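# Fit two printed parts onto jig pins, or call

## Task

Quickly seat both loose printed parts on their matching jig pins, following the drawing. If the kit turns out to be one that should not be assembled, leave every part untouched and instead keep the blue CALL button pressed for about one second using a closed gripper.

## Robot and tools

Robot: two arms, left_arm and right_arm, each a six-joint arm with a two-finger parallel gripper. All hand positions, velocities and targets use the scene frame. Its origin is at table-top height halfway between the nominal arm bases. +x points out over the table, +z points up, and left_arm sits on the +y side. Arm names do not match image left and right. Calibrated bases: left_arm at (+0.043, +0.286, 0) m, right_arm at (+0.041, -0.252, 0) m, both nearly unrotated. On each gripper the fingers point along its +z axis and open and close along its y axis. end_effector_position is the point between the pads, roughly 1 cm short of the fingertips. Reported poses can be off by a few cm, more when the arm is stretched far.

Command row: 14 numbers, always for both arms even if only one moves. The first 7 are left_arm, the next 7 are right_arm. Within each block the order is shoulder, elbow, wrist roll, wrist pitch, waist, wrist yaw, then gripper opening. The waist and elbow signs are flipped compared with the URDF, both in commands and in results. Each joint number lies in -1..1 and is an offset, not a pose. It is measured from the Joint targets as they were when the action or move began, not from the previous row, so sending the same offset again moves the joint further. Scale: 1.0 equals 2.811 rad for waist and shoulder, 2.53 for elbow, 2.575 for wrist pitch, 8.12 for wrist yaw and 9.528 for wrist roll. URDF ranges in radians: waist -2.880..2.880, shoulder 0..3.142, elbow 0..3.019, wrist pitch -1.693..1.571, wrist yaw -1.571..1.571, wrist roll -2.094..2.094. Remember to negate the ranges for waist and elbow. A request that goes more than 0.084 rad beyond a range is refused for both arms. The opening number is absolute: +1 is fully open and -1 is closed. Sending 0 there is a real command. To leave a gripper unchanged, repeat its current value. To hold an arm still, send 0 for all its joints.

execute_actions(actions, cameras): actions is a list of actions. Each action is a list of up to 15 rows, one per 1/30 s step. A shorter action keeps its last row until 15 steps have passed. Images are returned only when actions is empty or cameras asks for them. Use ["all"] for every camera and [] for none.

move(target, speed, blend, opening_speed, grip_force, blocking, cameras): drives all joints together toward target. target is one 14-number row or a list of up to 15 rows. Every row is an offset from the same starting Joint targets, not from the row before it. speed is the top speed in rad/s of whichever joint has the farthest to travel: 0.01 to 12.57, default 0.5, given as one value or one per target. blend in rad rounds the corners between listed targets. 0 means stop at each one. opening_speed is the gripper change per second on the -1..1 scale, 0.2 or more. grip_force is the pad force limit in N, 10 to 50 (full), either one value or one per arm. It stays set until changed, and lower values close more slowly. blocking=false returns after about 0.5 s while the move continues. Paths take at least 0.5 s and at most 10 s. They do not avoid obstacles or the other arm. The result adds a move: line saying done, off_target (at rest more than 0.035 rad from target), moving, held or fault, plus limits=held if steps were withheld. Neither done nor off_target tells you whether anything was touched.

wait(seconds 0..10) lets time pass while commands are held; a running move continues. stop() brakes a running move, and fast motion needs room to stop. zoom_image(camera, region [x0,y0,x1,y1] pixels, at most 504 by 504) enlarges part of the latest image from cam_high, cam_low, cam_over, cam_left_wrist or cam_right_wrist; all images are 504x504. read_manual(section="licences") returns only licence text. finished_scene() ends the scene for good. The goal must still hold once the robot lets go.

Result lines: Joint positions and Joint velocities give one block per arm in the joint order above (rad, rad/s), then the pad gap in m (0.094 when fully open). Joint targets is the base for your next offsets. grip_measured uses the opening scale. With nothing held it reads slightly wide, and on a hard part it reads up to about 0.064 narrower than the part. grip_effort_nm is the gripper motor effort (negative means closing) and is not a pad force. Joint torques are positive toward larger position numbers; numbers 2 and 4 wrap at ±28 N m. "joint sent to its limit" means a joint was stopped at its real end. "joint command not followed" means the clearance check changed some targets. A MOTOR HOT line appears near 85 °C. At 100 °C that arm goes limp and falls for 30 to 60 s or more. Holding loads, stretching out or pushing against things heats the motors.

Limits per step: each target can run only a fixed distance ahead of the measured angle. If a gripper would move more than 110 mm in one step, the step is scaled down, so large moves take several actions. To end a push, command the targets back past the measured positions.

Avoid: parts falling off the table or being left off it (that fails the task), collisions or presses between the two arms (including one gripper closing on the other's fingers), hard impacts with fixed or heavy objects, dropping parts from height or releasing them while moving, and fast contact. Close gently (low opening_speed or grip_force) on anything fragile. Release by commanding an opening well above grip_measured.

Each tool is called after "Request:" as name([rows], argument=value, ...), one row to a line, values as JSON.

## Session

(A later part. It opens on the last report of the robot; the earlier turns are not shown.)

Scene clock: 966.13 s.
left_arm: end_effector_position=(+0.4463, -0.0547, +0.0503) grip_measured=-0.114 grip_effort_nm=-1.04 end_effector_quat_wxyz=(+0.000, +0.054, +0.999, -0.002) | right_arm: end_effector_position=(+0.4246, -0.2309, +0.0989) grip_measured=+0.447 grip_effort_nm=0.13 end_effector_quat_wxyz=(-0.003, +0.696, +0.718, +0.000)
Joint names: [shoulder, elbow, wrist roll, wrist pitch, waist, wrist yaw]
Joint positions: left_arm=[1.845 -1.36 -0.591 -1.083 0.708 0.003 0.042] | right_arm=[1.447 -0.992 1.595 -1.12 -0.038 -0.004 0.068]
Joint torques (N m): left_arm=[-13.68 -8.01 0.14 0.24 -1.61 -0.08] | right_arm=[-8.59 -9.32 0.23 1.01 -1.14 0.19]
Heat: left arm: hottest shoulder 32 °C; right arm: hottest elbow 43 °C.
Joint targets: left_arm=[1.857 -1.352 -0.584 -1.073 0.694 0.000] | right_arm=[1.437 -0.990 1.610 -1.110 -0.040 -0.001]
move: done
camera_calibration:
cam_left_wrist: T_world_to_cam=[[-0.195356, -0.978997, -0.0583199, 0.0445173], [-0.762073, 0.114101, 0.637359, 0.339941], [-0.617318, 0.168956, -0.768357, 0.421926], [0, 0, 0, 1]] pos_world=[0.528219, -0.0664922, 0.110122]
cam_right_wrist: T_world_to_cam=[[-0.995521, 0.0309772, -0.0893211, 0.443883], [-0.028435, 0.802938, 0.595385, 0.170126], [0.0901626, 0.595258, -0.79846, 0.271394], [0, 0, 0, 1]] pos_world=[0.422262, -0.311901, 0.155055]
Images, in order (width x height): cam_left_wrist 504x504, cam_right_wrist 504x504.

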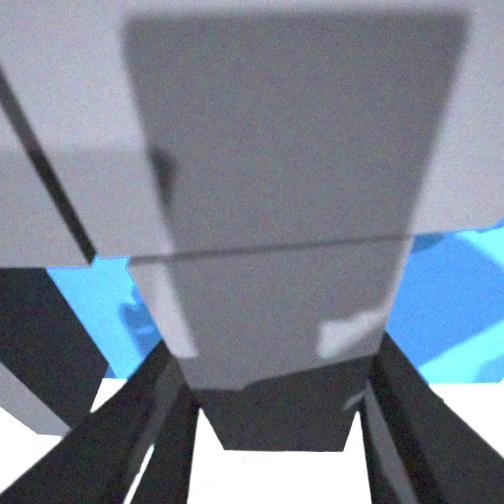

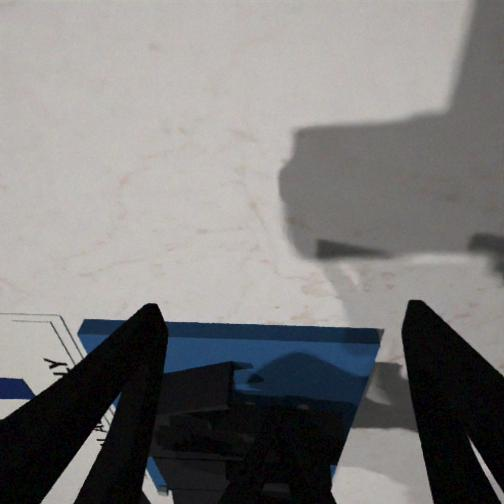

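Request:
move([
  [0,-0.0308,0,-0.0105,0,0,-0.3,0,0,0,0,0,0,0.45],
  [0.0025,-0.0308,0,-0.0105,-0.0014,0,-0.3,0,0,0,0,0,0,0.45],
  [0.0025,-0.0038,0,0.0012,-0.0014,0,-0.3,0,0,0,0,0,0,0.45],
], speed=[0.12,0.1,0.06], cameras=["cam_left_wrist","cam_right_wrist"])

Request:
zoom_image(camera="cam_left_wrist", region=[50, 100, 450, 350])

Request:
zoom_image(camera="cam_right_wrist", region=[170, 340, 370, 480])

Scene clock: 986.83 s.
left_arm: end_effector_position=(+0.4470, -0.0548, +0.0499) grip_measured=-0.114 grip_effort_nm=-1.04 end_effector_quat_wxyz=(-0.002, +0.054, +0.999, +0.000) | right_arm: end_effector_position=(+0.4246, -0.2309, +0.0989) grip_measured=+0.447 grip_effort_nm=0.13 end_effector_quat_wxyz=(-0.003, +0.696, +0.718, +0.000)
Joint names: [shoulder, elbow, wrist roll, wrist pitch, waist, wrist yaw]
Joint positions: left_arm=[1.849 -1.365 -0.591 -1.088 0.707 0.003 0.042] | right_arm=[1.447 -0.992 1.595 -1.12 -0.038 -0.004 0.068]
Joint torques (N m): left_arm=[-13.57 -8.35 0.14 0.58 -1.85 -0.09] | right_arm=[-8.53 -9.32 0.23 1.02 -1.14 0.19]
Heat: left arm: hottest shoulder 32 °C; right arm: hottest elbow 42 °C.
Joint targets: left_arm=[1.864 -1.361 -0.584 -1.070 0.689 0.000] | right_arm=[1.437 -0.990 1.610 -1.110 -0.040 -0.001]
move: done
camera_calibration:
cam_left_wrist: T_world_to_cam=[[-0.195593, -0.978828, -0.0603331, 0.0448098], [-0.75997, 0.112401, 0.640165, 0.33957], [-0.619829, 0.171063, -0.765865, 0.423177], [0, 0, 0, 1]] pos_world=[0.529125, -0.0666969, 0.109419]
cam_right_wrist: T_world_to_cam=[[-0.995521, 0.0309772, -0.0893211, 0.443883], [-0.028435, 0.802938, 0.595385, 0.170126], [0.0901626, 0.595258, -0.79846, 0.271394], [0, 0, 0, 1]] pos_world=[0.422262, -0.311901, 0.155055]
Images, in order (width x height): cam_left_wrist 504x504, cam_right_wrist 504x504.

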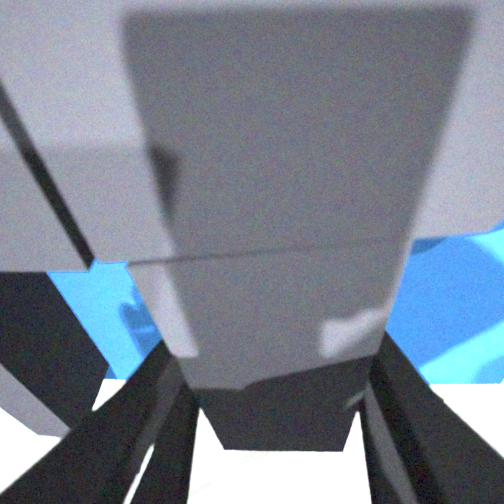

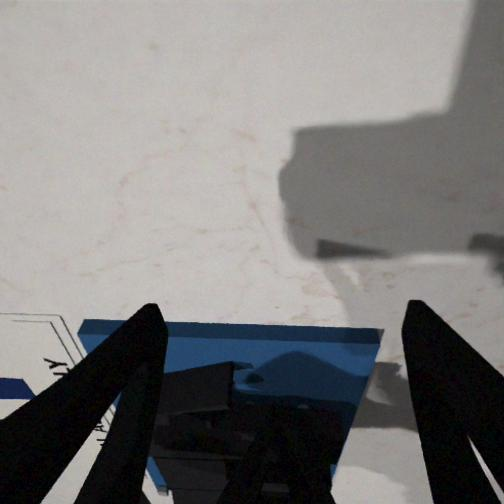

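Scaled by 1.260.

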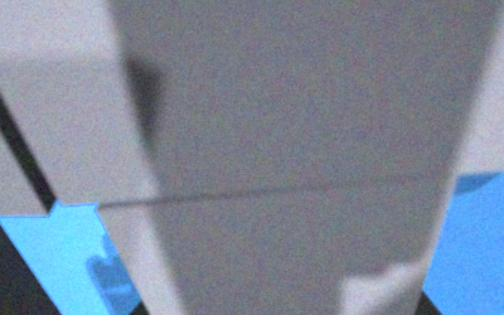

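Scaled by 2.520.

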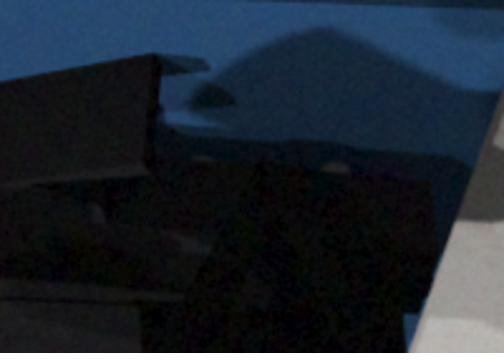

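Request:
move(target=[0.0160,0.004,0,0.004,0,0,-0.3,0,0,0,0,0,0,0.45], speed=0.06, cameras=["cam_right_wrist"])

Request:
zoom_image(camera="cam_right_wrist", region=[200, 370, 350, 480])

Scene clock: 991.60 s.
left_arm: end_effector_position=(+0.4468, -0.0546, +0.0480) grip_measured=-0.114 grip_effort_nm=-1.04 end_effector_quat_wxyz=(-0.003, +0.054, +0.999, +0.001) | right_arm: end_effector_position=(+0.4246, -0.2309, +0.0989) grip_measured=+0.447 grip_effort_nm=0.13 end_effector_quat_wxyz=(-0.003, +0.696, +0.718, +0.000)
Joint names: [shoulder, elbow, wrist roll, wrist pitch, waist, wrist yaw]
Joint positions: left_arm=[1.853 -1.365 -0.591 -1.088 0.707 0.003 0.042] | right_arm=[1.447 -0.992 1.595 -1.12 -0.038 -0.004 0.068]
Joint torques (N m): left_arm=[-10.52 -7.56 0.13 0.94 -1.96 -0.08] | right_arm=[-8.59 -9.32 0.23 1.02 -1.14 0.19]
Heat: left arm: hottest shoulder 32 °C; right arm: hottest elbow 42 °C.
Joint targets: left_arm=[1.910 -1.351 -0.584 -1.059 0.689 0.000] | right_arm=[1.437 -0.990 1.610 -1.110 -0.040 -0.001]
move: off_target (left_arm); left_arm: the shoulder is farthest, 0.056 rad from its target
camera_calibration:
cam_right_wrist: T_world_to_cam=[[-0.995521, 0.0309772, -0.0893211, 0.443883], [-0.028435, 0.802938, 0.595385, 0.170126], [0.0901626, 0.595258, -0.79846, 0.271394], [0, 0, 0, 1]] pos_world=[0.422262, -0.311901, 0.155055]
Images, in order (width x height): cam_right_wrist 504x504.

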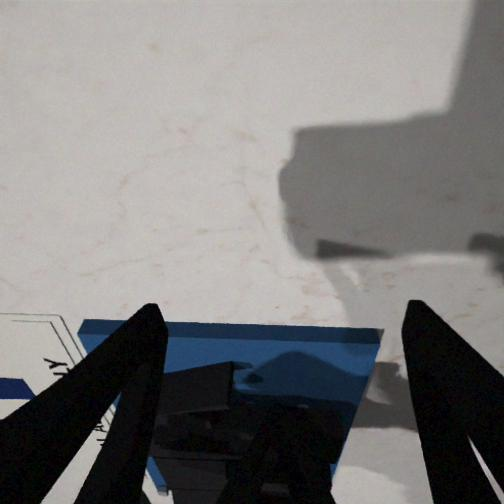

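Scaled by 3.360.

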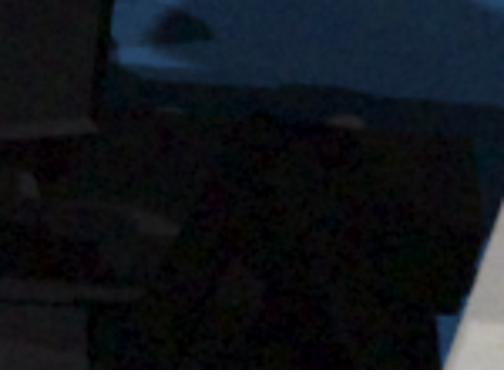

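Request:
move([
  [-0.0512,-0.0640,0,-0.0850,0,0,-0.3,-0.0711,0,0,0,0.1921,0,0.45],
  [-0.2361,0.3375,0,0.9934,0.0189,0,-0.3,-0.0711,0,0,0,0.1921,0,0.45],
], speed=[0.4,1.2], blend=[0.05,0], cameras=["cam_over","cam_high"])

Request:
zoom_image(camera="cam_over", region=[100, 200, 404, 504])

Scene clock: 1038.53 s.
left_arm: end_effector_position=(+0.3677, -0.0007, +0.4151) grip_measured=-0.115 grip_effort_nm=-1.04 end_effector_quat_wxyz=(+0.723, +0.028, +0.409, -0.556) | right_arm: end_effector_position=(+0.3809, -0.4289, +0.1731) grip_measured=+0.448 grip_effort_nm=0.13 end_effector_quat_wxyz=(+0.084, +0.856, +0.506, +0.054)
Joint names: [shoulder, elbow, wrist roll, wrist pitch, waist, wrist yaw]
Joint positions: left_arm=[1.255 -0.503 -0.589 1.479 0.729 0.003 0.042] | right_arm=[1.243 -0.992 1.595 -1.12 0.496 -0.003 0.068]
Joint torques (N m): left_arm=[-6.3 -7.8 0.17 1.48 0.62 -0.03] | right_arm=[-6.24 -10.45 0.21 1.39 -0.62 0.14]
Heat: left arm: hottest shoulder 32 °C; right arm: hottest elbow 41 °C.
Joint targets: left_arm=[1.246 -0.498 -0.584 1.499 0.743 0.000] | right_arm=[1.237 -0.990 1.610 -1.110 0.501 -0.001]
move: done
Images, in order (width x height): cam_high 504x504, cam_over 504x504.

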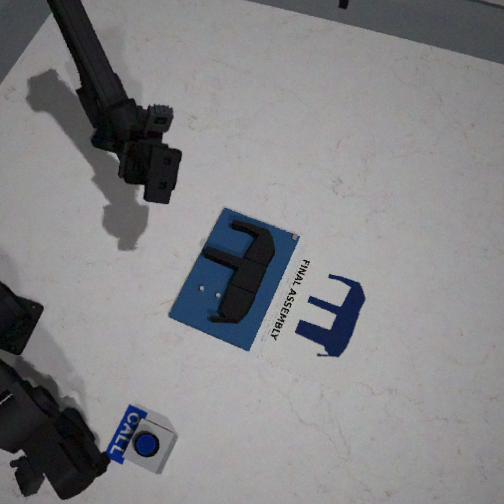

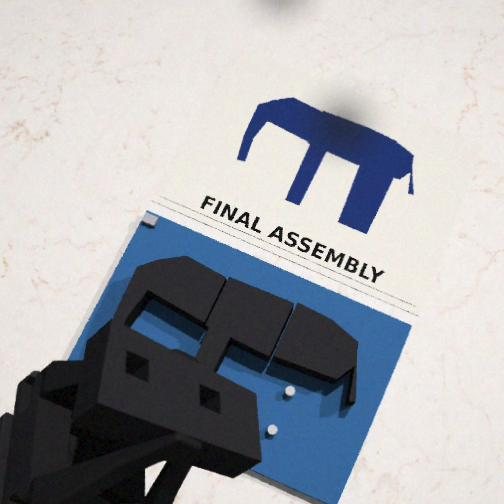

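Scaled by 1.658.

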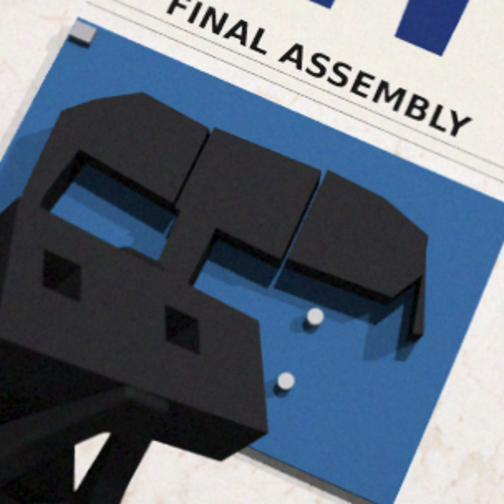

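Request:
zoom_image(camera="cam_over", region=[60, 290, 280, 500])

Request:
zoom_image(camera="cam_over", region=[200, 260, 380, 440])

Scaled by 2.291.

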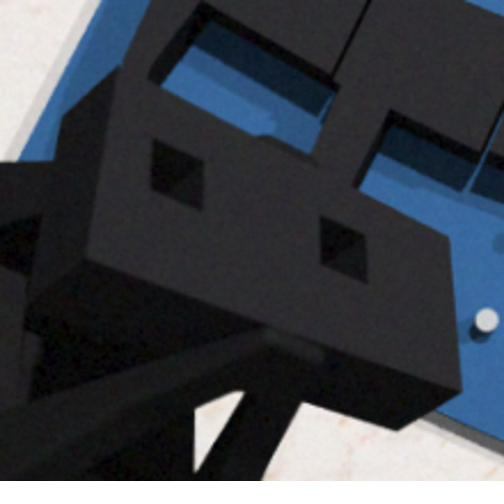

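Scaled by 2.800.

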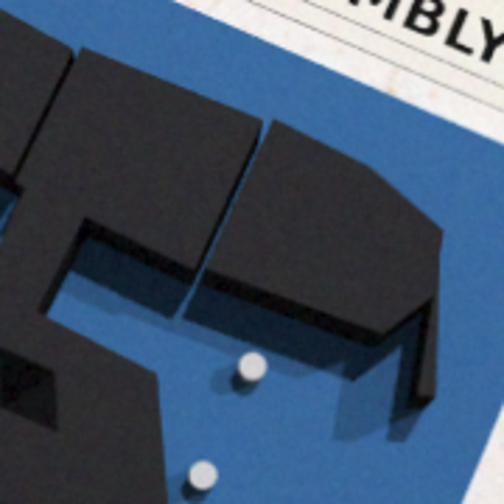

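Request:
move(target=[0.1850,-0.4012,-0.0008,-1.0,0,0,-0.3,0,0,0,0,0,0,0.45], speed=1.2)

Scene clock: 1081.93 s.
left_arm: end_effector_position=(+0.4706, -0.0910, +0.1330) grip_measured=-0.115 grip_effort_nm=-1.04 end_effector_quat_wxyz=(+0.078, +0.065, +0.993, -0.061) | right_arm: end_effector_position=(+0.3809, -0.4289, +0.1731) grip_measured=+0.448 grip_effort_nm=0.13 end_effector_quat_wxyz=(+0.084, +0.856, +0.506, +0.054)
Joint names: [shoulder, elbow, wrist roll, wrist pitch, waist, wrist yaw]
Joint positions: left_arm=[1.752 -1.447 -0.589 -1.067 0.729 0.003 0.042] | right_arm=[1.243 -0.992 1.595 -1.12 0.496 -0.003 0.068]
Joint torques (N m): left_arm=[-13.33 -14.64 0.04 -0.13 0.62 -0.09] | right_arm=[-6.3 -10.45 0.21 1.39 -0.62 0.14]
Heat: left arm: hottest elbow 33 °C; right arm: hottest elbow 42 °C.
Joint targets: left_arm=[1.766 -1.512 -0.592 -1.076 0.743 0.000] | right_arm=[1.237 -0.990 1.610 -1.110 0.501 -0.001]
move: off_target (left_arm); left_arm: the elbow is farthest, 0.065 rad from its target

Request:
move([
  [0,0,-0.0014,-0.0870,-0.0153,0,-0.3,0,0,0,0,0,0,0.45],
  [0.0142,0.0692,-0.0014,-0.0124,-0.0153,0,-0.3,0,0,0,0,0,0,0.45],
  [0.0142,0.0316,-0.0014,-0.0330,-0.0153,0,-0.3,0,0,0,0,0,0,0.45],
  [0.0356,0.0316,-0.0014,-0.0004,-0.0153,0,-0.3,0,0,0,0,0,0,0.45],
], speed=[0.3,0.2,0.1,0.05], cameras=["cam_left_wrist"])

Request:
zoom_image(camera="cam_left_wrist", region=[50, 100, 450, 350])

Scene clock: 1108.73 s.
left_arm: end_effector_position=(+0.4472, -0.0581, +0.0535) grip_measured=-0.115 grip_effort_nm=-1.04 end_effector_quat_wxyz=(-0.001, +0.054, +0.999, -0.001) | right_arm: end_effector_position=(+0.3809, -0.4289, +0.1731) grip_measured=+0.448 grip_effort_nm=0.13 end_effector_quat_wxyz=(+0.084, +0.856, +0.506, +0.054)
Joint names: [shoulder, elbow, wrist roll, wrist pitch, waist, wrist yaw]
Joint positions: left_arm=[1.85 -1.376 -0.596 -1.099 0.711 0.003 0.042] | right_arm=[1.243 -0.992 1.595 -1.12 0.496 -0.003 0.068]
Joint torques (N m): left_arm=[-13.45 -12.97 -0.04 0.69 -1.44 -0.09] | right_arm=[-6.24 -10.47 0.21 1.39 -0.62 0.14]
Heat: left arm: hottest elbow 35 °C; right arm: hottest elbow 42 °C.
Joint targets: left_arm=[1.866 -1.433 -0.605 -1.077 0.700 0.000] | right_arm=[1.237 -0.990 1.610 -1.110 0.501 -0.001]
move: off_target (left_arm); left_arm: the elbow is farthest, 0.056 rad from its target
camera_calibration:
cam_left_wrist: T_world_to_cam=[[-0.194743, -0.979007, -0.0601716, 0.0413372], [-0.760294, 0.111909, 0.639867, 0.337881], [-0.619701, 0.170357, -0.766126, 0.426472], [0, 0, 0, 1]] pos_world=[0.529224, -0.0699951, 0.113019]
Images, in order (width x height): cam_left_wrist 504x504.

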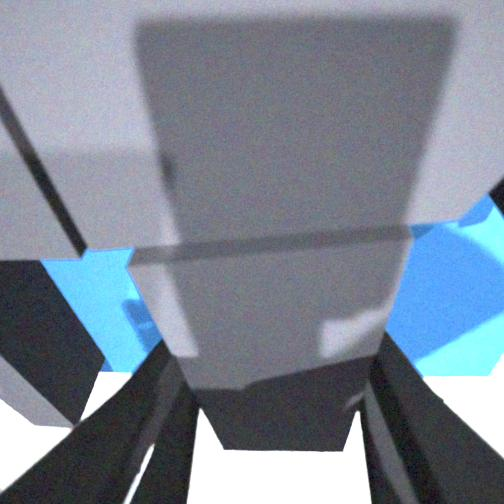

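Scaled by 1.260.

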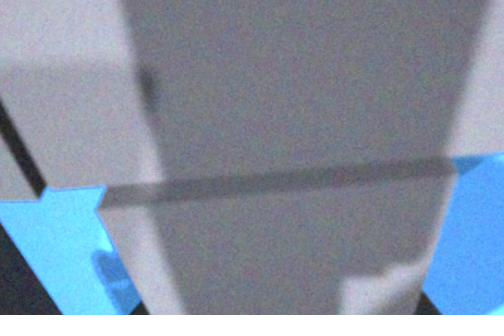

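Request:
move([
  [0,0,0,0,0.0059,0,-0.3,0,0,0,0,0,0,0.45],
  [0.0020,0.0261,0,0.0010,0.0059,0,-0.3,0,0,0,0,0,0,0.45],
], speed=0.05)

Scene clock: 1115.97 s.
left_arm: end_effector_position=(+0.4469, -0.0579, +0.0498) grip_measured=-0.115 grip_effort_nm=-1.04 end_effector_quat_wxyz=(-0.002, +0.054, +0.999, +0.000) | right_arm: end_effector_position=(+0.3809, -0.4289, +0.1731) grip_measured=+0.448 grip_effort_nm=0.13 end_effector_quat_wxyz=(+0.084, +0.856, +0.506, +0.054)
Joint names: [shoulder, elbow, wrist roll, wrist pitch, waist, wrist yaw]
Joint positions: left_arm=[1.854 -1.372 -0.596 -1.091 0.711 0.003 0.042] | right_arm=[1.243 -0.992 1.595 -1.12 0.496 -0.003 0.068]
Joint torques (N m): left_arm=[-13.57 -8.23 -0.05 0.51 -0.09 -0.08] | right_arm=[-6.3 -10.45 0.21 1.37 -0.67 0.14]
Heat: left arm: hottest elbow 36 °C; right arm: hottest elbow 42 °C.
Joint targets: left_arm=[1.871 -1.367 -0.605 -1.075 0.716 0.000] | right_arm=[1.237 -0.990 1.610 -1.110 0.501 -0.001]
move: done

Request:
move([
  [0,0,0,0,0.0014,0,-0.3,0,0,0,0,0,0,0.45],
  [0.0150,0.004,0,0.004,0.0014,0,-0.3,0,0,0,0,0,0,0.45],
], speed=0.05, cameras=["cam_left_wrist"])

Request:
zoom_image(camera="cam_left_wrist", region=[50, 100, 450, 350])

Scene clock: 1121.13 s.
left_arm: end_effector_position=(+0.4466, -0.0579, +0.0481) grip_measured=-0.115 grip_effort_nm=-1.04 end_effector_quat_wxyz=(-0.003, +0.054, +0.999, +0.001) | right_arm: end_effector_position=(+0.3809, -0.4289, +0.1731) grip_measured=+0.448 grip_effort_nm=0.13 end_effector_quat_wxyz=(+0.084, +0.856, +0.506, +0.054)
Joint names: [shoulder, elbow, wrist roll, wrist pitch, waist, wrist yaw]
Joint positions: left_arm=[1.858 -1.372 -0.596 -1.091 0.712 0.003 0.042] | right_arm=[1.243 -0.992 1.595 -1.12 0.496 -0.003 0.068]
Joint torques (N m): left_arm=[-10.7 -7.41 -0.03 0.84 0.21 -0.09] | right_arm=[-6.3 -10.45 0.21 1.39 -0.62 0.14]
Motor temperatures (°C): left_arm=[32 36 25 24 24 25 28] | right_arm=[30 42 21 23 25 25 24]
Heat: left arm: hottest elbow 36 °C; right arm: hottest elbow 42 °C.
Joint targets: left_arm=[1.914 -1.356 -0.605 -1.064 0.720 0.000] | right_arm=[1.237 -0.990 1.610 -1.110 0.501 -0.001]
move: off_target (left_arm); left_arm: the shoulder is farthest, 0.055 rad from its target
camera_calibration:
cam_left_wrist: T_world_to_cam=[[-0.195001, -0.978815, -0.0624229, 0.0414017], [-0.758069, 0.110028, 0.642826, 0.339595], [-0.622339, 0.172672, -0.763465, 0.423113], [0, 0, 0, 1]] pos_world=[0.52883, -0.0699004, 0.107316]
Images, in order (width x height): cam_left_wrist 504x504.

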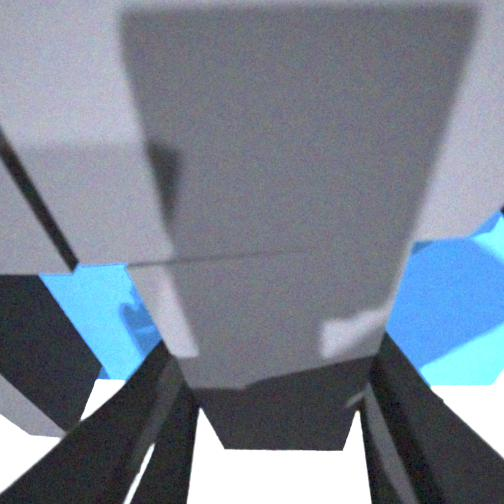

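Scaled by 1.260.

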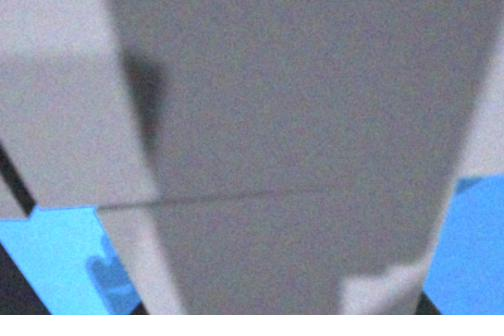

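Request:
move([
  [-0.0100,0,0,0,0,0,-0.3,0,0,0,0,0,0,0.45],
  [-0.0100,0,0,0,0.0022,0,-0.3,0,0,0,0,0,0,0.45],
  [0.0,0.0,0,0.0,0.0022,0,-0.3,0,0,0,0,0,0,0.45],
], speed=0.05)

Scene clock: 1140.60 s.
left_arm: end_effector_position=(+0.4461, -0.0584, +0.0481) grip_measured=-0.115 grip_effort_nm=-1.04 end_effector_quat_wxyz=(-0.003, +0.054, +0.999, +0.001) | right_arm: end_effector_position=(+0.3809, -0.4289, +0.1731) grip_measured=+0.448 grip_effort_nm=0.13 end_effector_quat_wxyz=(+0.084, +0.856, +0.506, +0.054)
Joint names: [shoulder, elbow, wrist roll, wrist pitch, waist, wrist yaw]
Joint positions: left_arm=[1.858 -1.372 -0.597 -1.091 0.713 0.002 0.042] | right_arm=[1.243 -0.992 1.595 -1.12 0.496 -0.003 0.068]
Joint torques (N m): left_arm=[-10.64 -7.39 -0.02 0.88 0.5 -0.05] | right_arm=[-6.24 -10.45 0.21 1.37 -0.62 0.14]
Heat: left arm: hottest elbow 35 °C; right arm: hottest elbow 42 °C.
Joint targets: left_arm=[1.913 -1.356 -0.605 -1.064 0.726 0.000] | right_arm=[1.237 -0.990 1.610 -1.110 0.501 -0.001]
move: off_target (left_arm); left_arm: the shoulder is farthest, 0.056 rad from its target

Request:
move([
  [0,0,0,0,0.0010,0,-0.3,0,0,0,0,0,0,0.45],
  [0,0,0,0,0.0020,0,-0.3,0,0,0,0,0,0,0.45],
  [0,0,0,0,0.0030,0,-0.3,0,0,0,0,0,0,0.45],
], speed=0.02, cameras=["cam_left_wrist"])

Request:
zoom_image(camera="cam_left_wrist", region=[50, 100, 450, 350])

Scene clock: 1145.07 s.
left_arm: end_effector_position=(+0.4451, -0.0595, +0.0479) grip_measured=-0.115 grip_effort_nm=-1.04 end_effector_quat_wxyz=(-0.002, +0.055, +0.998, +0.002) | right_arm: end_effector_position=(+0.3809, -0.4289, +0.1731) grip_measured=+0.448 grip_effort_nm=0.13 end_effector_quat_wxyz=(+0.084, +0.856, +0.506, +0.054)
Joint names: [shoulder, elbow, wrist roll, wrist pitch, waist, wrist yaw]
Joint positions: left_arm=[1.858 -1.372 -0.598 -1.091 0.717 -0.001 0.042] | right_arm=[1.243 -0.992 1.595 -1.12 0.496 -0.003 0.068]
Joint torques (N m): left_arm=[-10.64 -7.41 -0.02 0.88 0.79 0.07] | right_arm=[-6.3 -10.45 0.21 1.39 -0.62 0.14]
Heat: left arm: hottest elbow 35 °C; right arm: hottest elbow 42 °C.
Joint targets: left_arm=[1.914 -1.356 -0.605 -1.064 0.735 0.000] | right_arm=[1.237 -0.990 1.610 -1.110 0.501 -0.001]
move: off_target (left_arm); left_arm: the shoulder is farthest, 0.055 rad from its target
camera_calibration:
cam_left_wrist: T_world_to_cam=[[-0.198663, -0.97787, -0.065598, 0.0413565], [-0.758859, 0.111122, 0.641705, 0.33929], [-0.620215, 0.177263, -0.764141, 0.421693], [0, 0, 0, 1]] pos_world=[0.52723, -0.0720116, 0.107221]
Images, in order (width x height): cam_left_wrist 504x504.

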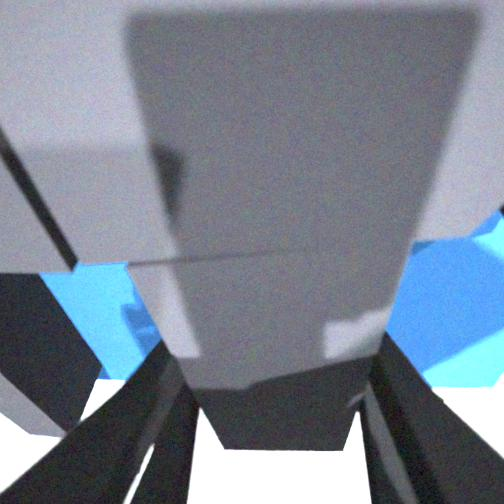

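Scaled by 1.260.

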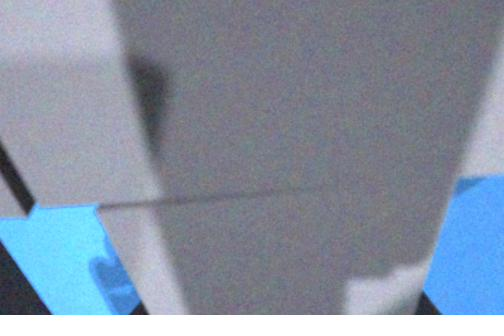

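Request:
move([
  [0,0,0,0,-0.0036,0,-0.3,0,0,0,0,0,0,0.45],
  [0.0110,0.003,0,0.003,-0.0036,0,-0.3,0,0,0,0,0,0,0.45],
], speed=0.05, cameras=["cam_left_wrist"])

Request:
zoom_image(camera="cam_left_wrist", region=[50, 100, 450, 350])

Scene clock: 1152.37 s.
left_arm: end_effector_position=(+0.4449, -0.0594, +0.0467) grip_measured=-0.115 grip_effort_nm=-1.04 end_effector_quat_wxyz=(-0.003, +0.055, +0.998, +0.003) | right_arm: end_effector_position=(+0.3809, -0.4289, +0.1731) grip_measured=+0.448 grip_effort_nm=0.13 end_effector_quat_wxyz=(+0.084, +0.856, +0.506, +0.054)
Joint names: [shoulder, elbow, wrist roll, wrist pitch, waist, wrist yaw]
Joint positions: left_arm=[1.861 -1.372 -0.598 -1.091 0.717 -0.001 0.042] | right_arm=[1.243 -0.992 1.595 -1.12 0.496 -0.003 0.068]
Joint torques (N m): left_arm=[-8.53 -6.82 -0.02 1.16 0.15 0.08] | right_arm=[-6.24 -10.45 0.21 1.37 -0.62 0.14]
Heat: left arm: hottest elbow 35 °C; right arm: hottest elbow 42 °C.
Joint targets: left_arm=[1.945 -1.349 -0.605 -1.057 0.725 0.000] | right_arm=[1.237 -0.990 1.610 -1.110 0.501 -0.001]
move: off_target (left_arm); left_arm: the shoulder is farthest, 0.084 rad from its target
camera_calibration:
cam_left_wrist: T_world_to_cam=[[-0.198742, -0.97778, -0.0666991, 0.0414143], [-0.757777, 0.110153, 0.643148, 0.339259], [-0.62151, 0.178364, -0.762831, 0.421262], [0, 0, 0, 1]] pos_world=[0.527132, -0.0720141, 0.10592]
Images, in order (width x height): cam_left_wrist 504x504.

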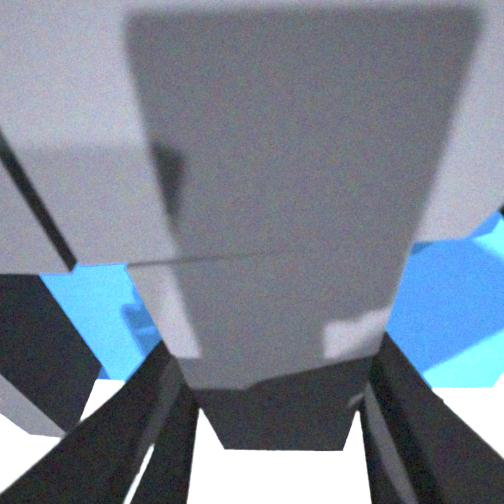

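Scaled by 1.260.

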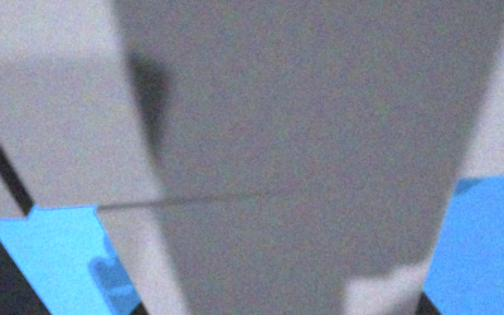

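Request:
move([
  [-0.0263,-0.0360,0,-0.0148,0,0,-0.3,0,0,0,0,0,0,0.45],
  [-0.0263,-0.0360,0,-0.0148,-0.0084,0,-0.3,0,0,0,0,0,0,0.45],
  [-0.0263,-0.0071,0,-0.0070,-0.0084,0,-0.3,0,0,0,0,0,0,0.45],
  [-0.0110,-0.0028,0,-0.0027,-0.0084,0,-0.3,0,0,0,0,0,0,0.45],
], speed=[0.12,0.1,0.06,0.05], cameras=["cam_left_wrist"])

Scene clock: 1191.27 s.
left_arm: end_effector_position=(+0.4463, -0.0606, +0.0480) grip_measured=-0.115 grip_effort_nm=-1.04 end_effector_quat_wxyz=(-0.001, +0.055, +0.998, +0.001) | right_arm: end_effector_position=(+0.3809, -0.4289, +0.1731) grip_measured=+0.448 grip_effort_nm=0.13 end_effector_quat_wxyz=(+0.084, +0.856, +0.506, +0.054)
Joint names: [shoulder, elbow, wrist roll, wrist pitch, waist, wrist yaw]
Joint positions: left_arm=[1.86 -1.375 -0.598 -1.089 0.717 -0.001 0.042] | right_arm=[1.243 -0.992 1.595 -1.12 0.496 -0.003 0.068]
Joint torques (N m): left_arm=[-10.93 -7.19 -0.02 0.83 -1.79 0.08] | right_arm=[-6.24 -10.45 0.21 1.37 -0.62 0.14]
Heat: left arm: hottest elbow 34 °C; right arm: hottest elbow 42 °C.
Joint targets: left_arm=[1.914 -1.356 -0.605 -1.064 0.701 0.000] | right_arm=[1.237 -0.990 1.610 -1.110 0.501 -0.001]
move: off_target (left_arm); left_arm: the shoulder is farthest, 0.054 rad from its target
camera_calibration:
cam_left_wrist: T_world_to_cam=[[-0.198051, -0.978106, -0.0639114, 0.040183], [-0.760569, 0.112218, 0.639486, 0.341109], [-0.618313, 0.17526, -0.766142, 0.421841], [0, 0, 0, 1]] pos_world=[0.528225, -0.072907, 0.107624]
Images, in order (width x height): cam_left_wrist 504x504.

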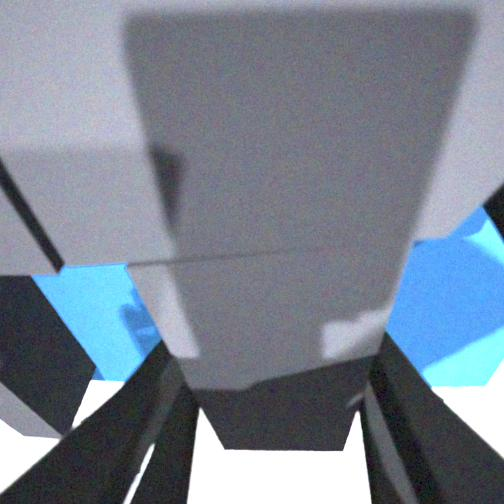

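Request:
move([
  [0,0,0,0,-0.0010,0,-0.3,0,0,0,0,0,0,0.45],
  [0,0,0,0,-0.0020,0,-0.3,0,0,0,0,0,0,0.45],
], speed=0.02)

Scene clock: 1196.57 s.
left_arm: end_effector_position=(+0.4464, -0.0604, +0.0480) grip_measured=-0.115 grip_effort_nm=-1.04 end_effector_quat_wxyz=(-0.001, +0.055, +0.998, +0.001) | right_arm: end_effector_position=(+0.3809, -0.4289, +0.1731) grip_measured=+0.448 grip_effort_nm=0.13 end_effector_quat_wxyz=(+0.084, +0.856, +0.506, +0.054)
Joint names: [shoulder, elbow, wrist roll, wrist pitch, waist, wrist yaw]
Joint positions: left_arm=[1.86 -1.375 -0.598 -1.089 0.717 -0.001 0.042] | right_arm=[1.243 -0.992 1.595 -1.12 0.496 -0.003 0.068]
Joint torques (N m): left_arm=[-10.75 -7.16 -0.02 0.83 -2.26 0.07] | right_arm=[-6.24 -10.45 0.21 1.37 -0.62 0.14]
Heat: left arm: hottest elbow 33 °C; right arm: hottest elbow 42 °C.
Joint targets: left_arm=[1.914 -1.356 -0.605 -1.064 0.695 0.000] | right_arm=[1.237 -0.990 1.610 -1.110 0.501 -0.001]
move: off_target (left_arm); left_arm: the shoulder is farthest, 0.054 rad from its target

Request:
move([
  [0,0,0,0,-0.0015,0,-0.3,0,0,0,0,0,0,0.45],
  [0,0,0,0,-0.003,0,-0.3,0,0,0,0,0,0,0.45],
], speed=0.02, cameras=["cam_left_wrist"])

Scene clock: 1200.87 s.
left_arm: end_effector_position=(+0.4465, -0.0603, +0.0480) grip_measured=-0.115 grip_effort_nm=-1.04 end_effector_quat_wxyz=(-0.002, +0.054, +0.999, +0.000) | right_arm: end_effector_position=(+0.3809, -0.4289, +0.1731) grip_measured=+0.448 grip_effort_nm=0.13 end_effector_quat_wxyz=(+0.084, +0.856, +0.506, +0.054)
Joint names: [shoulder, elbow, wrist roll, wrist pitch, waist, wrist yaw]
Joint positions: left_arm=[1.86 -1.375 -0.598 -1.089 0.715 0.003 0.042] | right_arm=[1.243 -0.992 1.595 -1.12 0.496 -0.003 0.068]
Joint torques (N m): left_arm=[-10.87 -7.15 -0.02 0.83 -2.73 -0.08] | right_arm=[-6.3 -10.45 0.21 1.39 -0.62 0.14]
Heat: left arm: hottest elbow 33 °C; right arm: hottest elbow 42 °C.
Joint targets: left_arm=[1.914 -1.356 -0.605 -1.064 0.687 0.000] | right_arm=[1.237 -0.990 1.610 -1.110 0.501 -0.001]
move: off_target (left_arm); left_arm: the shoulder is farthest, 0.054 rad from its target
camera_calibration:
cam_left_wrist: T_world_to_cam=[[-0.196329, -0.978664, -0.0605965, 0.039538], [-0.759228, 0.112619, 0.641007, 0.340635], [-0.620506, 0.171855, -0.765139, 0.422631], [0, 0, 0, 1]] pos_world=[0.528627, -0.0722989, 0.107418]
Images, in order (width x height): cam_left_wrist 504x504.

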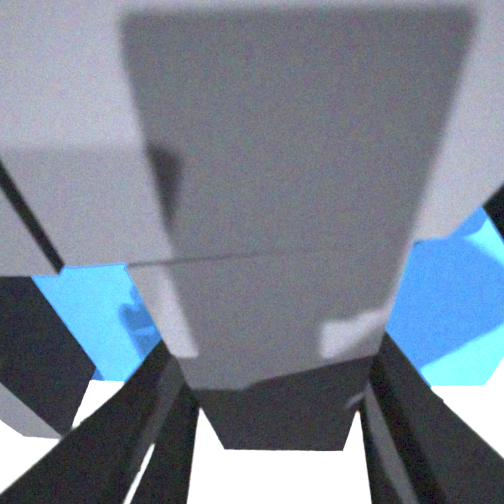

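Request:
move([
  [-0.006,0,0,0,0,0,-0.3,0,0,0,0,0,0,0.45],
  [-0.006,0,0,0,-0.001,0,-0.3,0,0,0,0,0,0,0.45],
  [-0.006,0,0,0,-0.002,0,-0.3,0,0,0,0,0,0,0.45],
  [0,0,0,0,-0.002,0,-0.3,0,0,0,0,0,0,0.45],
], speed=0.03, cameras=["cam_left_wrist"])

Scene clock: 1207.90 s.
left_arm: end_effector_position=(+0.4466, -0.0602, +0.0480) grip_measured=-0.115 grip_effort_nm=-1.04 end_effector_quat_wxyz=(-0.003, +0.054, +0.999, -0.001) | right_arm: end_effector_position=(+0.3809, -0.4289, +0.1731) grip_measured=+0.448 grip_effort_nm=0.13 end_effector_quat_wxyz=(+0.084, +0.856, +0.506, +0.054)
Joint names: [shoulder, elbow, wrist roll, wrist pitch, waist, wrist yaw]
Joint positions: left_arm=[1.86 -1.375 -0.598 -1.089 0.714 0.006 0.042] | right_arm=[1.243 -0.992 1.595 -1.12 0.496 -0.003 0.068]
Joint torques (N m): left_arm=[-10.87 -7.15 -0.01 0.83 -3.08 -0.2] | right_arm=[-6.3 -10.45 0.21 1.39 -0.62 0.14]
Heat: left arm: hottest elbow 33 °C; right arm: hottest elbow 43 °C.
Joint targets: left_arm=[1.914 -1.356 -0.605 -1.064 0.682 0.000] | right_arm=[1.237 -0.990 1.610 -1.110 0.501 -0.001]
move: off_target (left_arm); left_arm: the shoulder is farthest, 0.054 rad from its target
camera_calibration:
cam_left_wrist: T_world_to_cam=[[-0.195399, -0.97899, -0.0582835, 0.0391061], [-0.758213, 0.113105, 0.642122, 0.3402], [-0.622039, 0.169661, -0.764384, 0.423196], [0, 0, 0, 1]] pos_world=[0.52883, -0.0719937, 0.107313]
Images, in order (width x height): cam_left_wrist 504x504.

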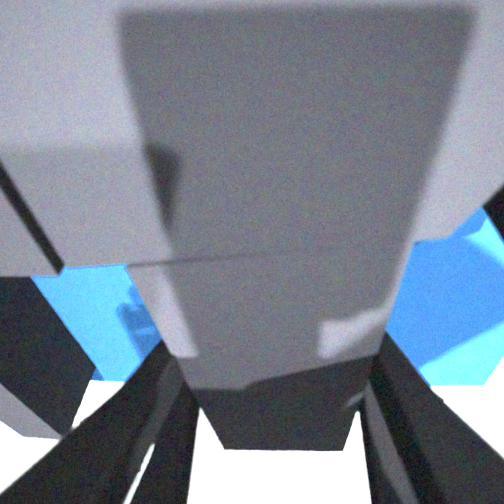

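Request:
move([
  [0,0,0,0,0.0064,0,-0.3,0,0,0,0,0,0,0.45],
  [0.0142,0.004,0,0.003,0.0064,0,-0.3,0,0,0,0,0,0,0.45],
], speed=0.05, cameras=["cam_left_wrist","cam_high"])

Request:
zoom_image(camera="cam_left_wrist", region=[50, 100, 450, 350])

Scene clock: 1213.23 s.
left_arm: end_effector_position=(+0.4464, -0.0600, +0.0464) grip_measured=-0.115 grip_effort_nm=-1.04 end_effector_quat_wxyz=(-0.004, +0.054, +0.999, +0.000) | right_arm: end_effector_position=(+0.3809, -0.4289, +0.1731) grip_measured=+0.448 grip_effort_nm=0.13 end_effector_quat_wxyz=(+0.084, +0.856, +0.506, +0.054)
Joint names: [shoulder, elbow, wrist roll, wrist pitch, waist, wrist yaw]
Joint positions: left_arm=[1.863 -1.375 -0.598 -1.089 0.714 0.006 0.042] | right_arm=[1.243 -0.992 1.595 -1.12 0.496 -0.003 0.068]
Joint torques (N m): left_arm=[-8.12 -6.38 -0.02 1.13 -1.73 -0.2] | right_arm=[-6.24 -10.45 0.21 1.37 -0.67 0.14]
Heat: left arm: hottest shoulder 32 °C; right arm: hottest elbow 43 °C.
Joint targets: left_arm=[1.954 -1.346 -0.605 -1.056 0.700 0.000] | right_arm=[1.237 -0.990 1.610 -1.110 0.501 -0.001]
move: off_target (left_arm); left_arm: the shoulder is farthest, 0.091 rad from its target
camera_calibration:
cam_left_wrist: T_world_to_cam=[[-0.195514, -0.978878, -0.0597705, 0.0393225], [-0.756702, 0.111808, 0.644128, 0.340246], [-0.62384, 0.171165, -0.762579, 0.422674], [0, 0, 0, 1]] pos_world=[0.528834, -0.0718971, 0.105511]
Images, in order (width x height): cam_high 504x504, cam_left_wrist 504x504.

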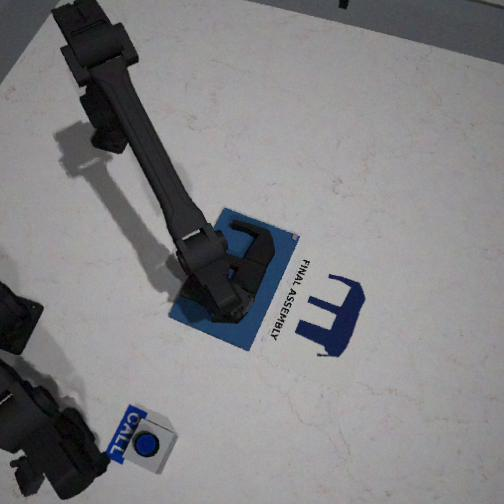

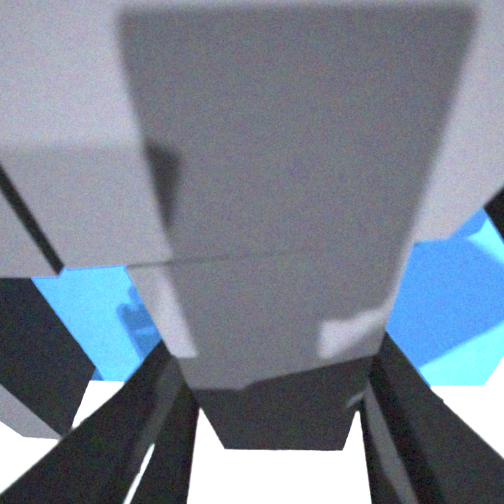

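Scaled by 1.260.

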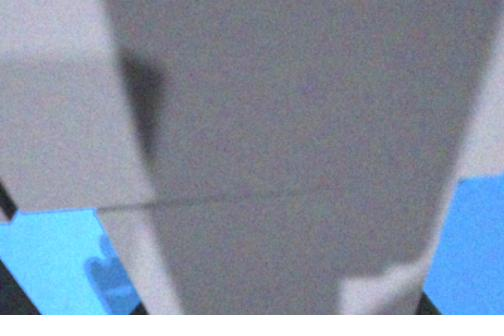

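Request:
move([
  [-0.0263,-0.0411,0,-0.0287,0,0,-0.3,0,0,0,0,0,0,0.45],
  [-0.0751,-0.0411,-0.0073,-0.0287,0.0331,0,-0.3,0,0,0,0,0,0,0.45],
  [-0.0751,0.0502,-0.0073,0.0101,0.0331,0,-0.3,0,0,0,0,0,0,0.45],
], speed=[0.15,0.25,0.15], cameras=["cam_left_wrist"])

Request:
zoom_image(camera="cam_left_wrist", region=[150, 0, 450, 280])

Scene clock: 1227.70 s.
left_arm: end_effector_position=(+0.3887, -0.0576, +0.0533) grip_measured=-0.115 grip_effort_nm=-1.04 end_effector_quat_wxyz=(+0.002, +0.057, +0.998, -0.004) | right_arm: end_effector_position=(+0.3809, -0.4289, +0.1731) grip_measured=+0.448 grip_effort_nm=0.13 end_effector_quat_wxyz=(+0.084, +0.856, +0.506, +0.054)
Joint names: [shoulder, elbow, wrist roll, wrist pitch, waist, wrist yaw]
Joint positions: left_arm=[1.745 -1.223 -0.665 -1.04 0.788 0.003 0.042] | right_arm=[1.243 -0.992 1.595 -1.12 0.496 -0.003 0.068]
Joint torques (N m): left_arm=[-13.22 -8.1 -0.04 0.29 -0.21 -0.1] | right_arm=[-6.24 -10.47 0.21 1.39 -0.62 0.14]
Heat: left arm: hottest shoulder 32 °C; right arm: hottest elbow 43 °C.
Joint targets: left_arm=[1.743 -1.219 -0.674 -1.030 0.792 0.000] | right_arm=[1.237 -0.990 1.610 -1.110 0.501 -0.001]
move: done
camera_calibration:
cam_left_wrist: T_world_to_cam=[[-0.20152, -0.977968, -0.0544792, 0.032902], [-0.763884, 0.122105, 0.633697, 0.295826], [-0.613083, 0.169318, -0.771661, 0.38773], [0, 0, 0, 1]] pos_world=[0.470318, -0.0695946, 0.113525]
Images, in order (width x height): cam_left_wrist 504x504.

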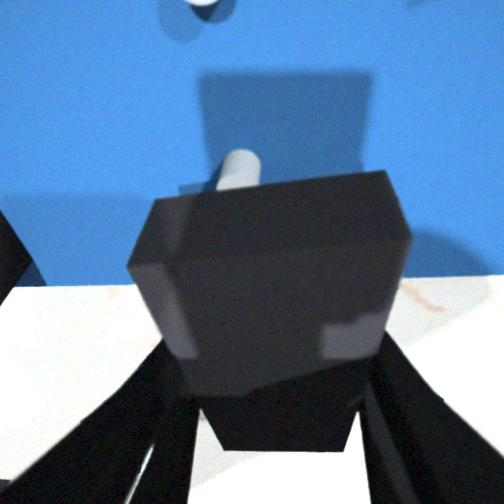

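Scaled by 1.680.

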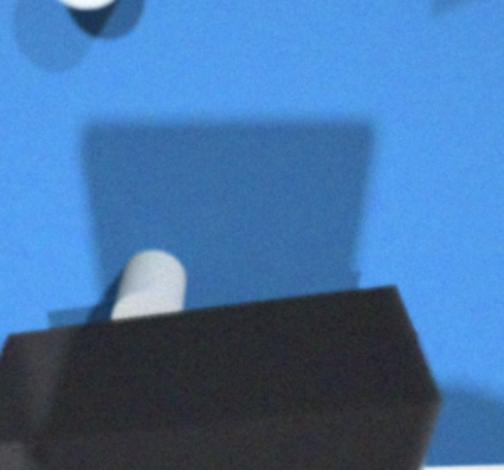

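Request:
move(target=[-0.0153,-0.0565,0,-0.0586,-0.0096,0,-0.3,0,0,0,0,0,0,0.45], speed=0.25, cameras=["cam_left_wrist"])

Request:
zoom_image(camera="cam_left_wrist", region=[150, 0, 400, 200])

Scene clock: 1249.63 s.
left_arm: end_effector_position=(+0.3966, -0.0583, +0.1016) grip_measured=-0.115 grip_effort_nm=-1.03 end_effector_quat_wxyz=(+0.001, +0.052, +0.999, -0.003) | right_arm: end_effector_position=(+0.3809, -0.4289, +0.1731) grip_measured=+0.448 grip_effort_nm=0.13 end_effector_quat_wxyz=(+0.084, +0.856, +0.506, +0.054)
Joint names: [shoulder, elbow, wrist roll, wrist pitch, waist, wrist yaw]
Joint positions: left_arm=[1.706 -1.311 -0.666 -1.171 0.778 0.003 0.042] | right_arm=[1.243 -0.992 1.595 -1.12 0.496 -0.003 0.068]
Joint torques (N m): left_arm=[-13.45 -12.93 -0.04 -0.35 -1.44 -0.09] | right_arm=[-6.3 -10.47 0.21 1.37 -0.67 0.14]
Heat: left arm: hottest shoulder 33 °C; right arm: hottest elbow 43 °C.
Joint targets: left_arm=[1.700 -1.362 -0.675 -1.181 0.765 0.000] | right_arm=[1.237 -0.990 1.610 -1.110 0.501 -0.001]
move: off_target (left_arm); left_arm: the elbow is farthest, 0.051 rad from its target
camera_calibration:
cam_left_wrist: T_world_to_cam=[[-0.191212, -0.979895, -0.0569537, 0.0325075], [-0.763108, 0.111914, 0.636507, 0.270199], [-0.617336, 0.16517, -0.769165, 0.431058], [0, 0, 0, 1]] pos_world=[0.478514, -0.0695827, 0.161422]
Images, in order (width x height): cam_left_wrist 504x504.

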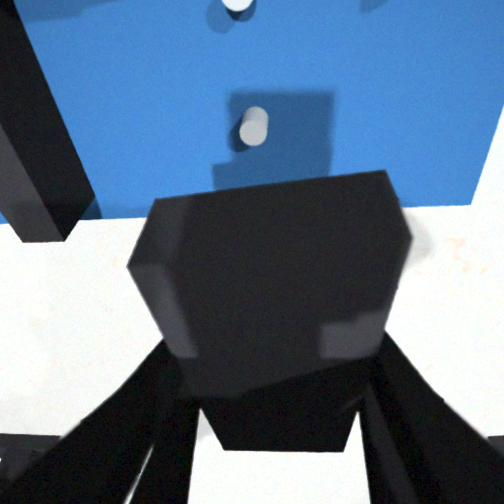

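Scaled by 2.016.

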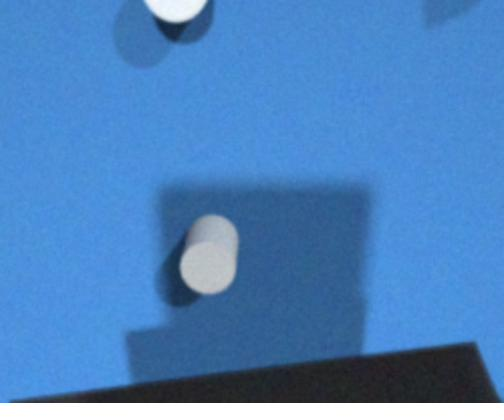

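Request:
move([
  [0,-0.0209,-0.0097,0,-0.0199,0,-0.3,0,0,0,0,0,0,0.45],
  [0.0548,-0.0209,-0.0097,0.0404,-0.0199,0,-0.3,0,0,0,0,0,0,0.45],
], speed=[0.2,0.15], cameras=["cam_left_wrist"])

Scene clock: 1282.80 s.
left_arm: end_effector_position=(+0.4412, -0.0583, +0.0505) grip_measured=-0.115 grip_effort_nm=-1.03 end_effector_quat_wxyz=(-0.002, -0.024, +1.000, +0.000) | right_arm: end_effector_position=(+0.3809, -0.4289, +0.1731) grip_measured=+0.448 grip_effort_nm=0.13 end_effector_quat_wxyz=(+0.084, +0.856, +0.506, +0.054)
Joint names: [shoulder, elbow, wrist roll, wrist pitch, waist, wrist yaw]
Joint positions: left_arm=[1.844 -1.358 -0.758 -1.087 0.719 0.003 0.042] | right_arm=[1.243 -0.992 1.595 -1.12 0.496 -0.003 0.068]
Joint torques (N m): left_arm=[-13.92 -13.03 -0.04 0.28 -1.26 -0.09] | right_arm=[-6.24 -10.47 0.21 1.37 -0.62 0.14]
Heat: left arm: hottest elbow 39 °C; right arm: hottest elbow 43 °C.
Joint targets: left_arm=[1.853 -1.414 -0.767 -1.077 0.710 0.000] | right_arm=[1.237 -0.990 1.610 -1.110 0.501 -0.001]
move: off_target (left_arm); left_arm: the elbow is farthest, 0.057 rad from its target
camera_calibration:
cam_left_wrist: T_world_to_cam=[[-0.0418615, -0.99727, -0.0608345, -0.0285677], [-0.768153, -0.00681071, 0.64023, 0.331746], [-0.638897, 0.0735312, -0.76577, 0.423301], [0, 0, 0, 1]] pos_world=[0.524081, -0.0573561, 0.110019]
Images, in order (width x height): cam_left_wrist 504x504.

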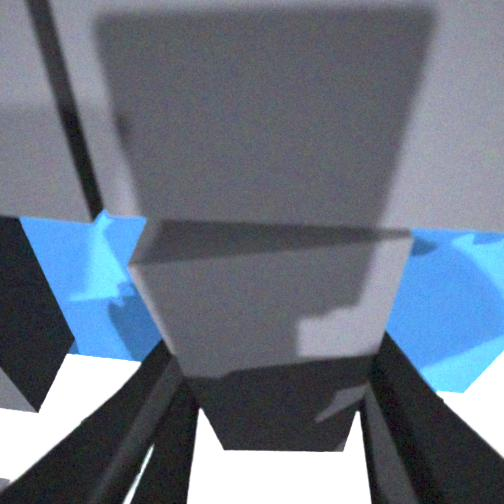

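Request:
move([
  [0,0,0.0135,0,0,0,-0.3,0,0,0,0,0,0,0.45],
  [0,0,0.0135,0,0.0096,0,-0.3,0,0,0,0,0,0,0.45],
], speed=[0.1,0.04], cameras=["cam_left_wrist"])

Scene clock: 1292.83 s.
left_arm: end_effector_position=(+0.4397, -0.0599, +0.0505) grip_measured=-0.115 grip_effort_nm=-1.04 end_effector_quat_wxyz=(-0.002, +0.034, +0.999, +0.000) | right_arm: end_effector_position=(+0.3809, -0.4289, +0.1731) grip_measured=+0.448 grip_effort_nm=0.13 end_effector_quat_wxyz=(+0.084, +0.856, +0.506, +0.054)
Joint names: [shoulder, elbow, wrist roll, wrist pitch, waist, wrist yaw]
Joint positions: left_arm=[1.844 -1.358 -0.647 -1.087 0.723 0.003 0.042] | right_arm=[1.243 -0.992 1.595 -1.12 0.496 -0.003 0.068]
Joint torques (N m): left_arm=[-13.8 -12.97 0.17 0.28 0.26 -0.08] | right_arm=[-6.3 -10.47 0.21 1.37 -0.56 0.14]
Heat: left arm: hottest elbow 38 °C; right arm: hottest elbow 43 °C.
Joint targets: left_arm=[1.853 -1.414 -0.638 -1.077 0.737 0.000] | right_arm=[1.237 -0.990 1.610 -1.110 0.501 -0.001]
move: off_target (left_arm); left_arm: the elbow is farthest, 0.056 rad from its target
camera_calibration:
cam_left_wrist: T_world_to_cam=[[-0.155848, -0.985923, -0.0605519, 0.0204767], [-0.76393, 0.0814415, 0.640139, 0.334071], [-0.626197, 0.146022, -0.765869, 0.421262], [0, 0, 0, 1]] pos_world=[0.522191, -0.0685322, 0.110019]
Images, in order (width x height): cam_left_wrist 504x504.

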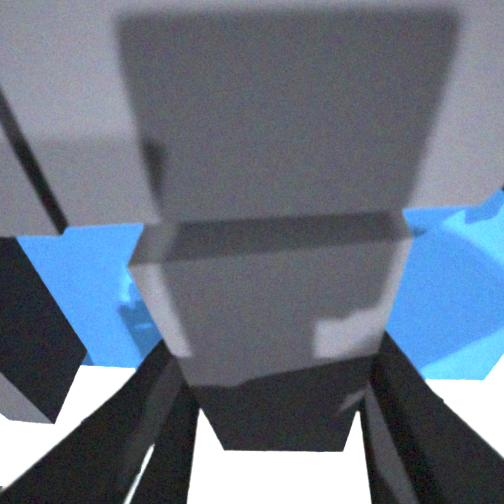

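Request:
move([
  [0,0.0237,0,0.001,0,0,-0.3,0,0,0,0,0,0,0.45],
  [0.0142,0.0257,0,0.005,0,0,-0.3,0,0,0,0,0,0,0.45],
], speed=0.05, cameras=["cam_left_wrist"])

Scene clock: 1298.57 s.
left_arm: end_effector_position=(+0.4402, -0.0604, +0.0470) grip_measured=-0.115 grip_effort_nm=-1.04 end_effector_quat_wxyz=(-0.002, +0.034, +0.999, +0.000) | right_arm: end_effector_position=(+0.3809, -0.4289, +0.1731) grip_measured=+0.448 grip_effort_nm=0.13 end_effector_quat_wxyz=(+0.084, +0.856, +0.506, +0.054)
Joint names: [shoulder, elbow, wrist roll, wrist pitch, waist, wrist yaw]
Joint positions: left_arm=[1.851 -1.358 -0.647 -1.082 0.723 0.003 0.042] | right_arm=[1.243 -0.992 1.595 -1.12 0.496 -0.003 0.068]
Joint torques (N m): left_arm=[-11.46 -7.91 0.17 0.57 0.56 -0.07] | right_arm=[-6.3 -10.47 0.21 1.39 -0.62 0.14]
Heat: left arm: hottest elbow 38 °C; right arm: hottest elbow 43 °C.
Joint targets: left_arm=[1.894 -1.349 -0.638 -1.064 0.736 0.000] | right_arm=[1.237 -0.990 1.610 -1.110 0.501 -0.001]
move: off_target (left_arm); left_arm: the shoulder is farthest, 0.042 rad from its target
camera_calibration:
cam_left_wrist: T_world_to_cam=[[-0.155903, -0.985855, -0.0615193, 0.0199943], [-0.763003, 0.0806405, 0.641345, 0.33621], [-0.627312, 0.146927, -0.764783, 0.419484], [0, 0, 0, 1]] pos_world=[0.522794, -0.0690343, 0.106418]
Images, in order (width x height): cam_left_wrist 504x504.

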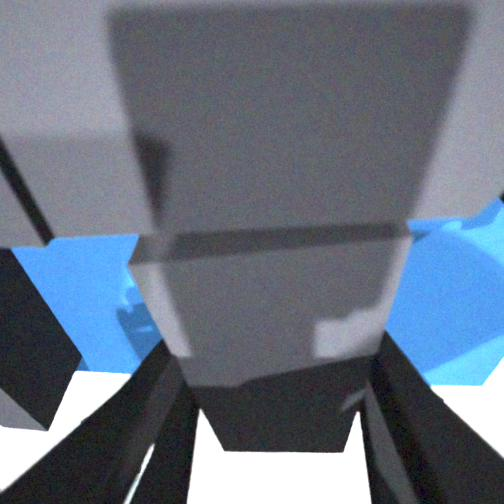

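Request:
move([
  [0,0,0,0,-0.0075,0,-0.3,0,0,0,0,0,0,0.45],
  [0,0,0,0,-0.0095,0,-0.3,0,0,0,0,0,0,0.45],
  [0,0,0,0,-0.0115,0,-0.3,0,0,0,0,0,0,0.45],
], speed=0.03, cameras=["cam_left_wrist"])

Scene clock: 1305.07 s.
left_arm: end_effector_position=(+0.4406, -0.0602, +0.0469) grip_measured=-0.115 grip_effort_nm=-1.04 end_effector_quat_wxyz=(-0.002, +0.033, +0.999, +0.000) | right_arm: end_effector_position=(+0.3809, -0.4289, +0.1731) grip_measured=+0.448 grip_effort_nm=0.13 end_effector_quat_wxyz=(+0.084, +0.856, +0.506, +0.054)
Joint names: [shoulder, elbow, wrist roll, wrist pitch, waist, wrist yaw]
Joint positions: left_arm=[1.851 -1.358 -0.647 -1.082 0.722 0.003 0.042] | right_arm=[1.243 -0.992 1.595 -1.12 0.496 -0.003 0.068]
Joint torques (N m): left_arm=[-11.46 -7.92 0.17 0.58 -2.08 -0.08] | right_arm=[-6.24 -10.47 0.21 1.37 -0.62 0.15]
Heat: left arm: hottest elbow 37 °C; right arm: hottest elbow 43 °C.
Joint targets: left_arm=[1.894 -1.350 -0.638 -1.064 0.704 0.000] | right_arm=[1.237 -0.990 1.610 -1.110 0.501 -0.001]
move: off_target (left_arm); left_arm: the shoulder is farthest, 0.043 rad from its target
camera_calibration:
cam_left_wrist: T_world_to_cam=[[-0.155185, -0.985964, -0.0615765, 0.0199702], [-0.763019, 0.0800375, 0.641402, 0.336515], [-0.627471, 0.14652, -0.76473, 0.419664], [0, 0, 0, 1]] pos_world=[0.523193, -0.0687332, 0.106318]
Images, in order (width x height): cam_left_wrist 504x504.

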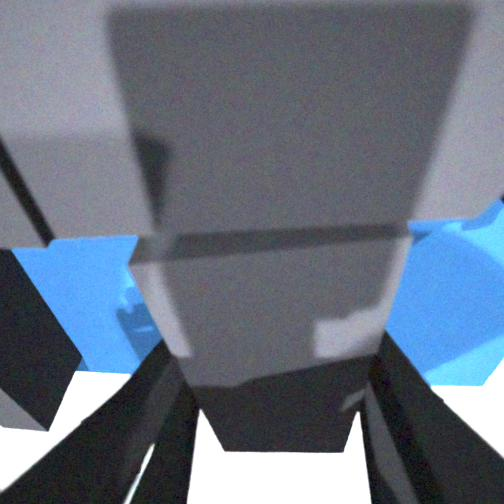

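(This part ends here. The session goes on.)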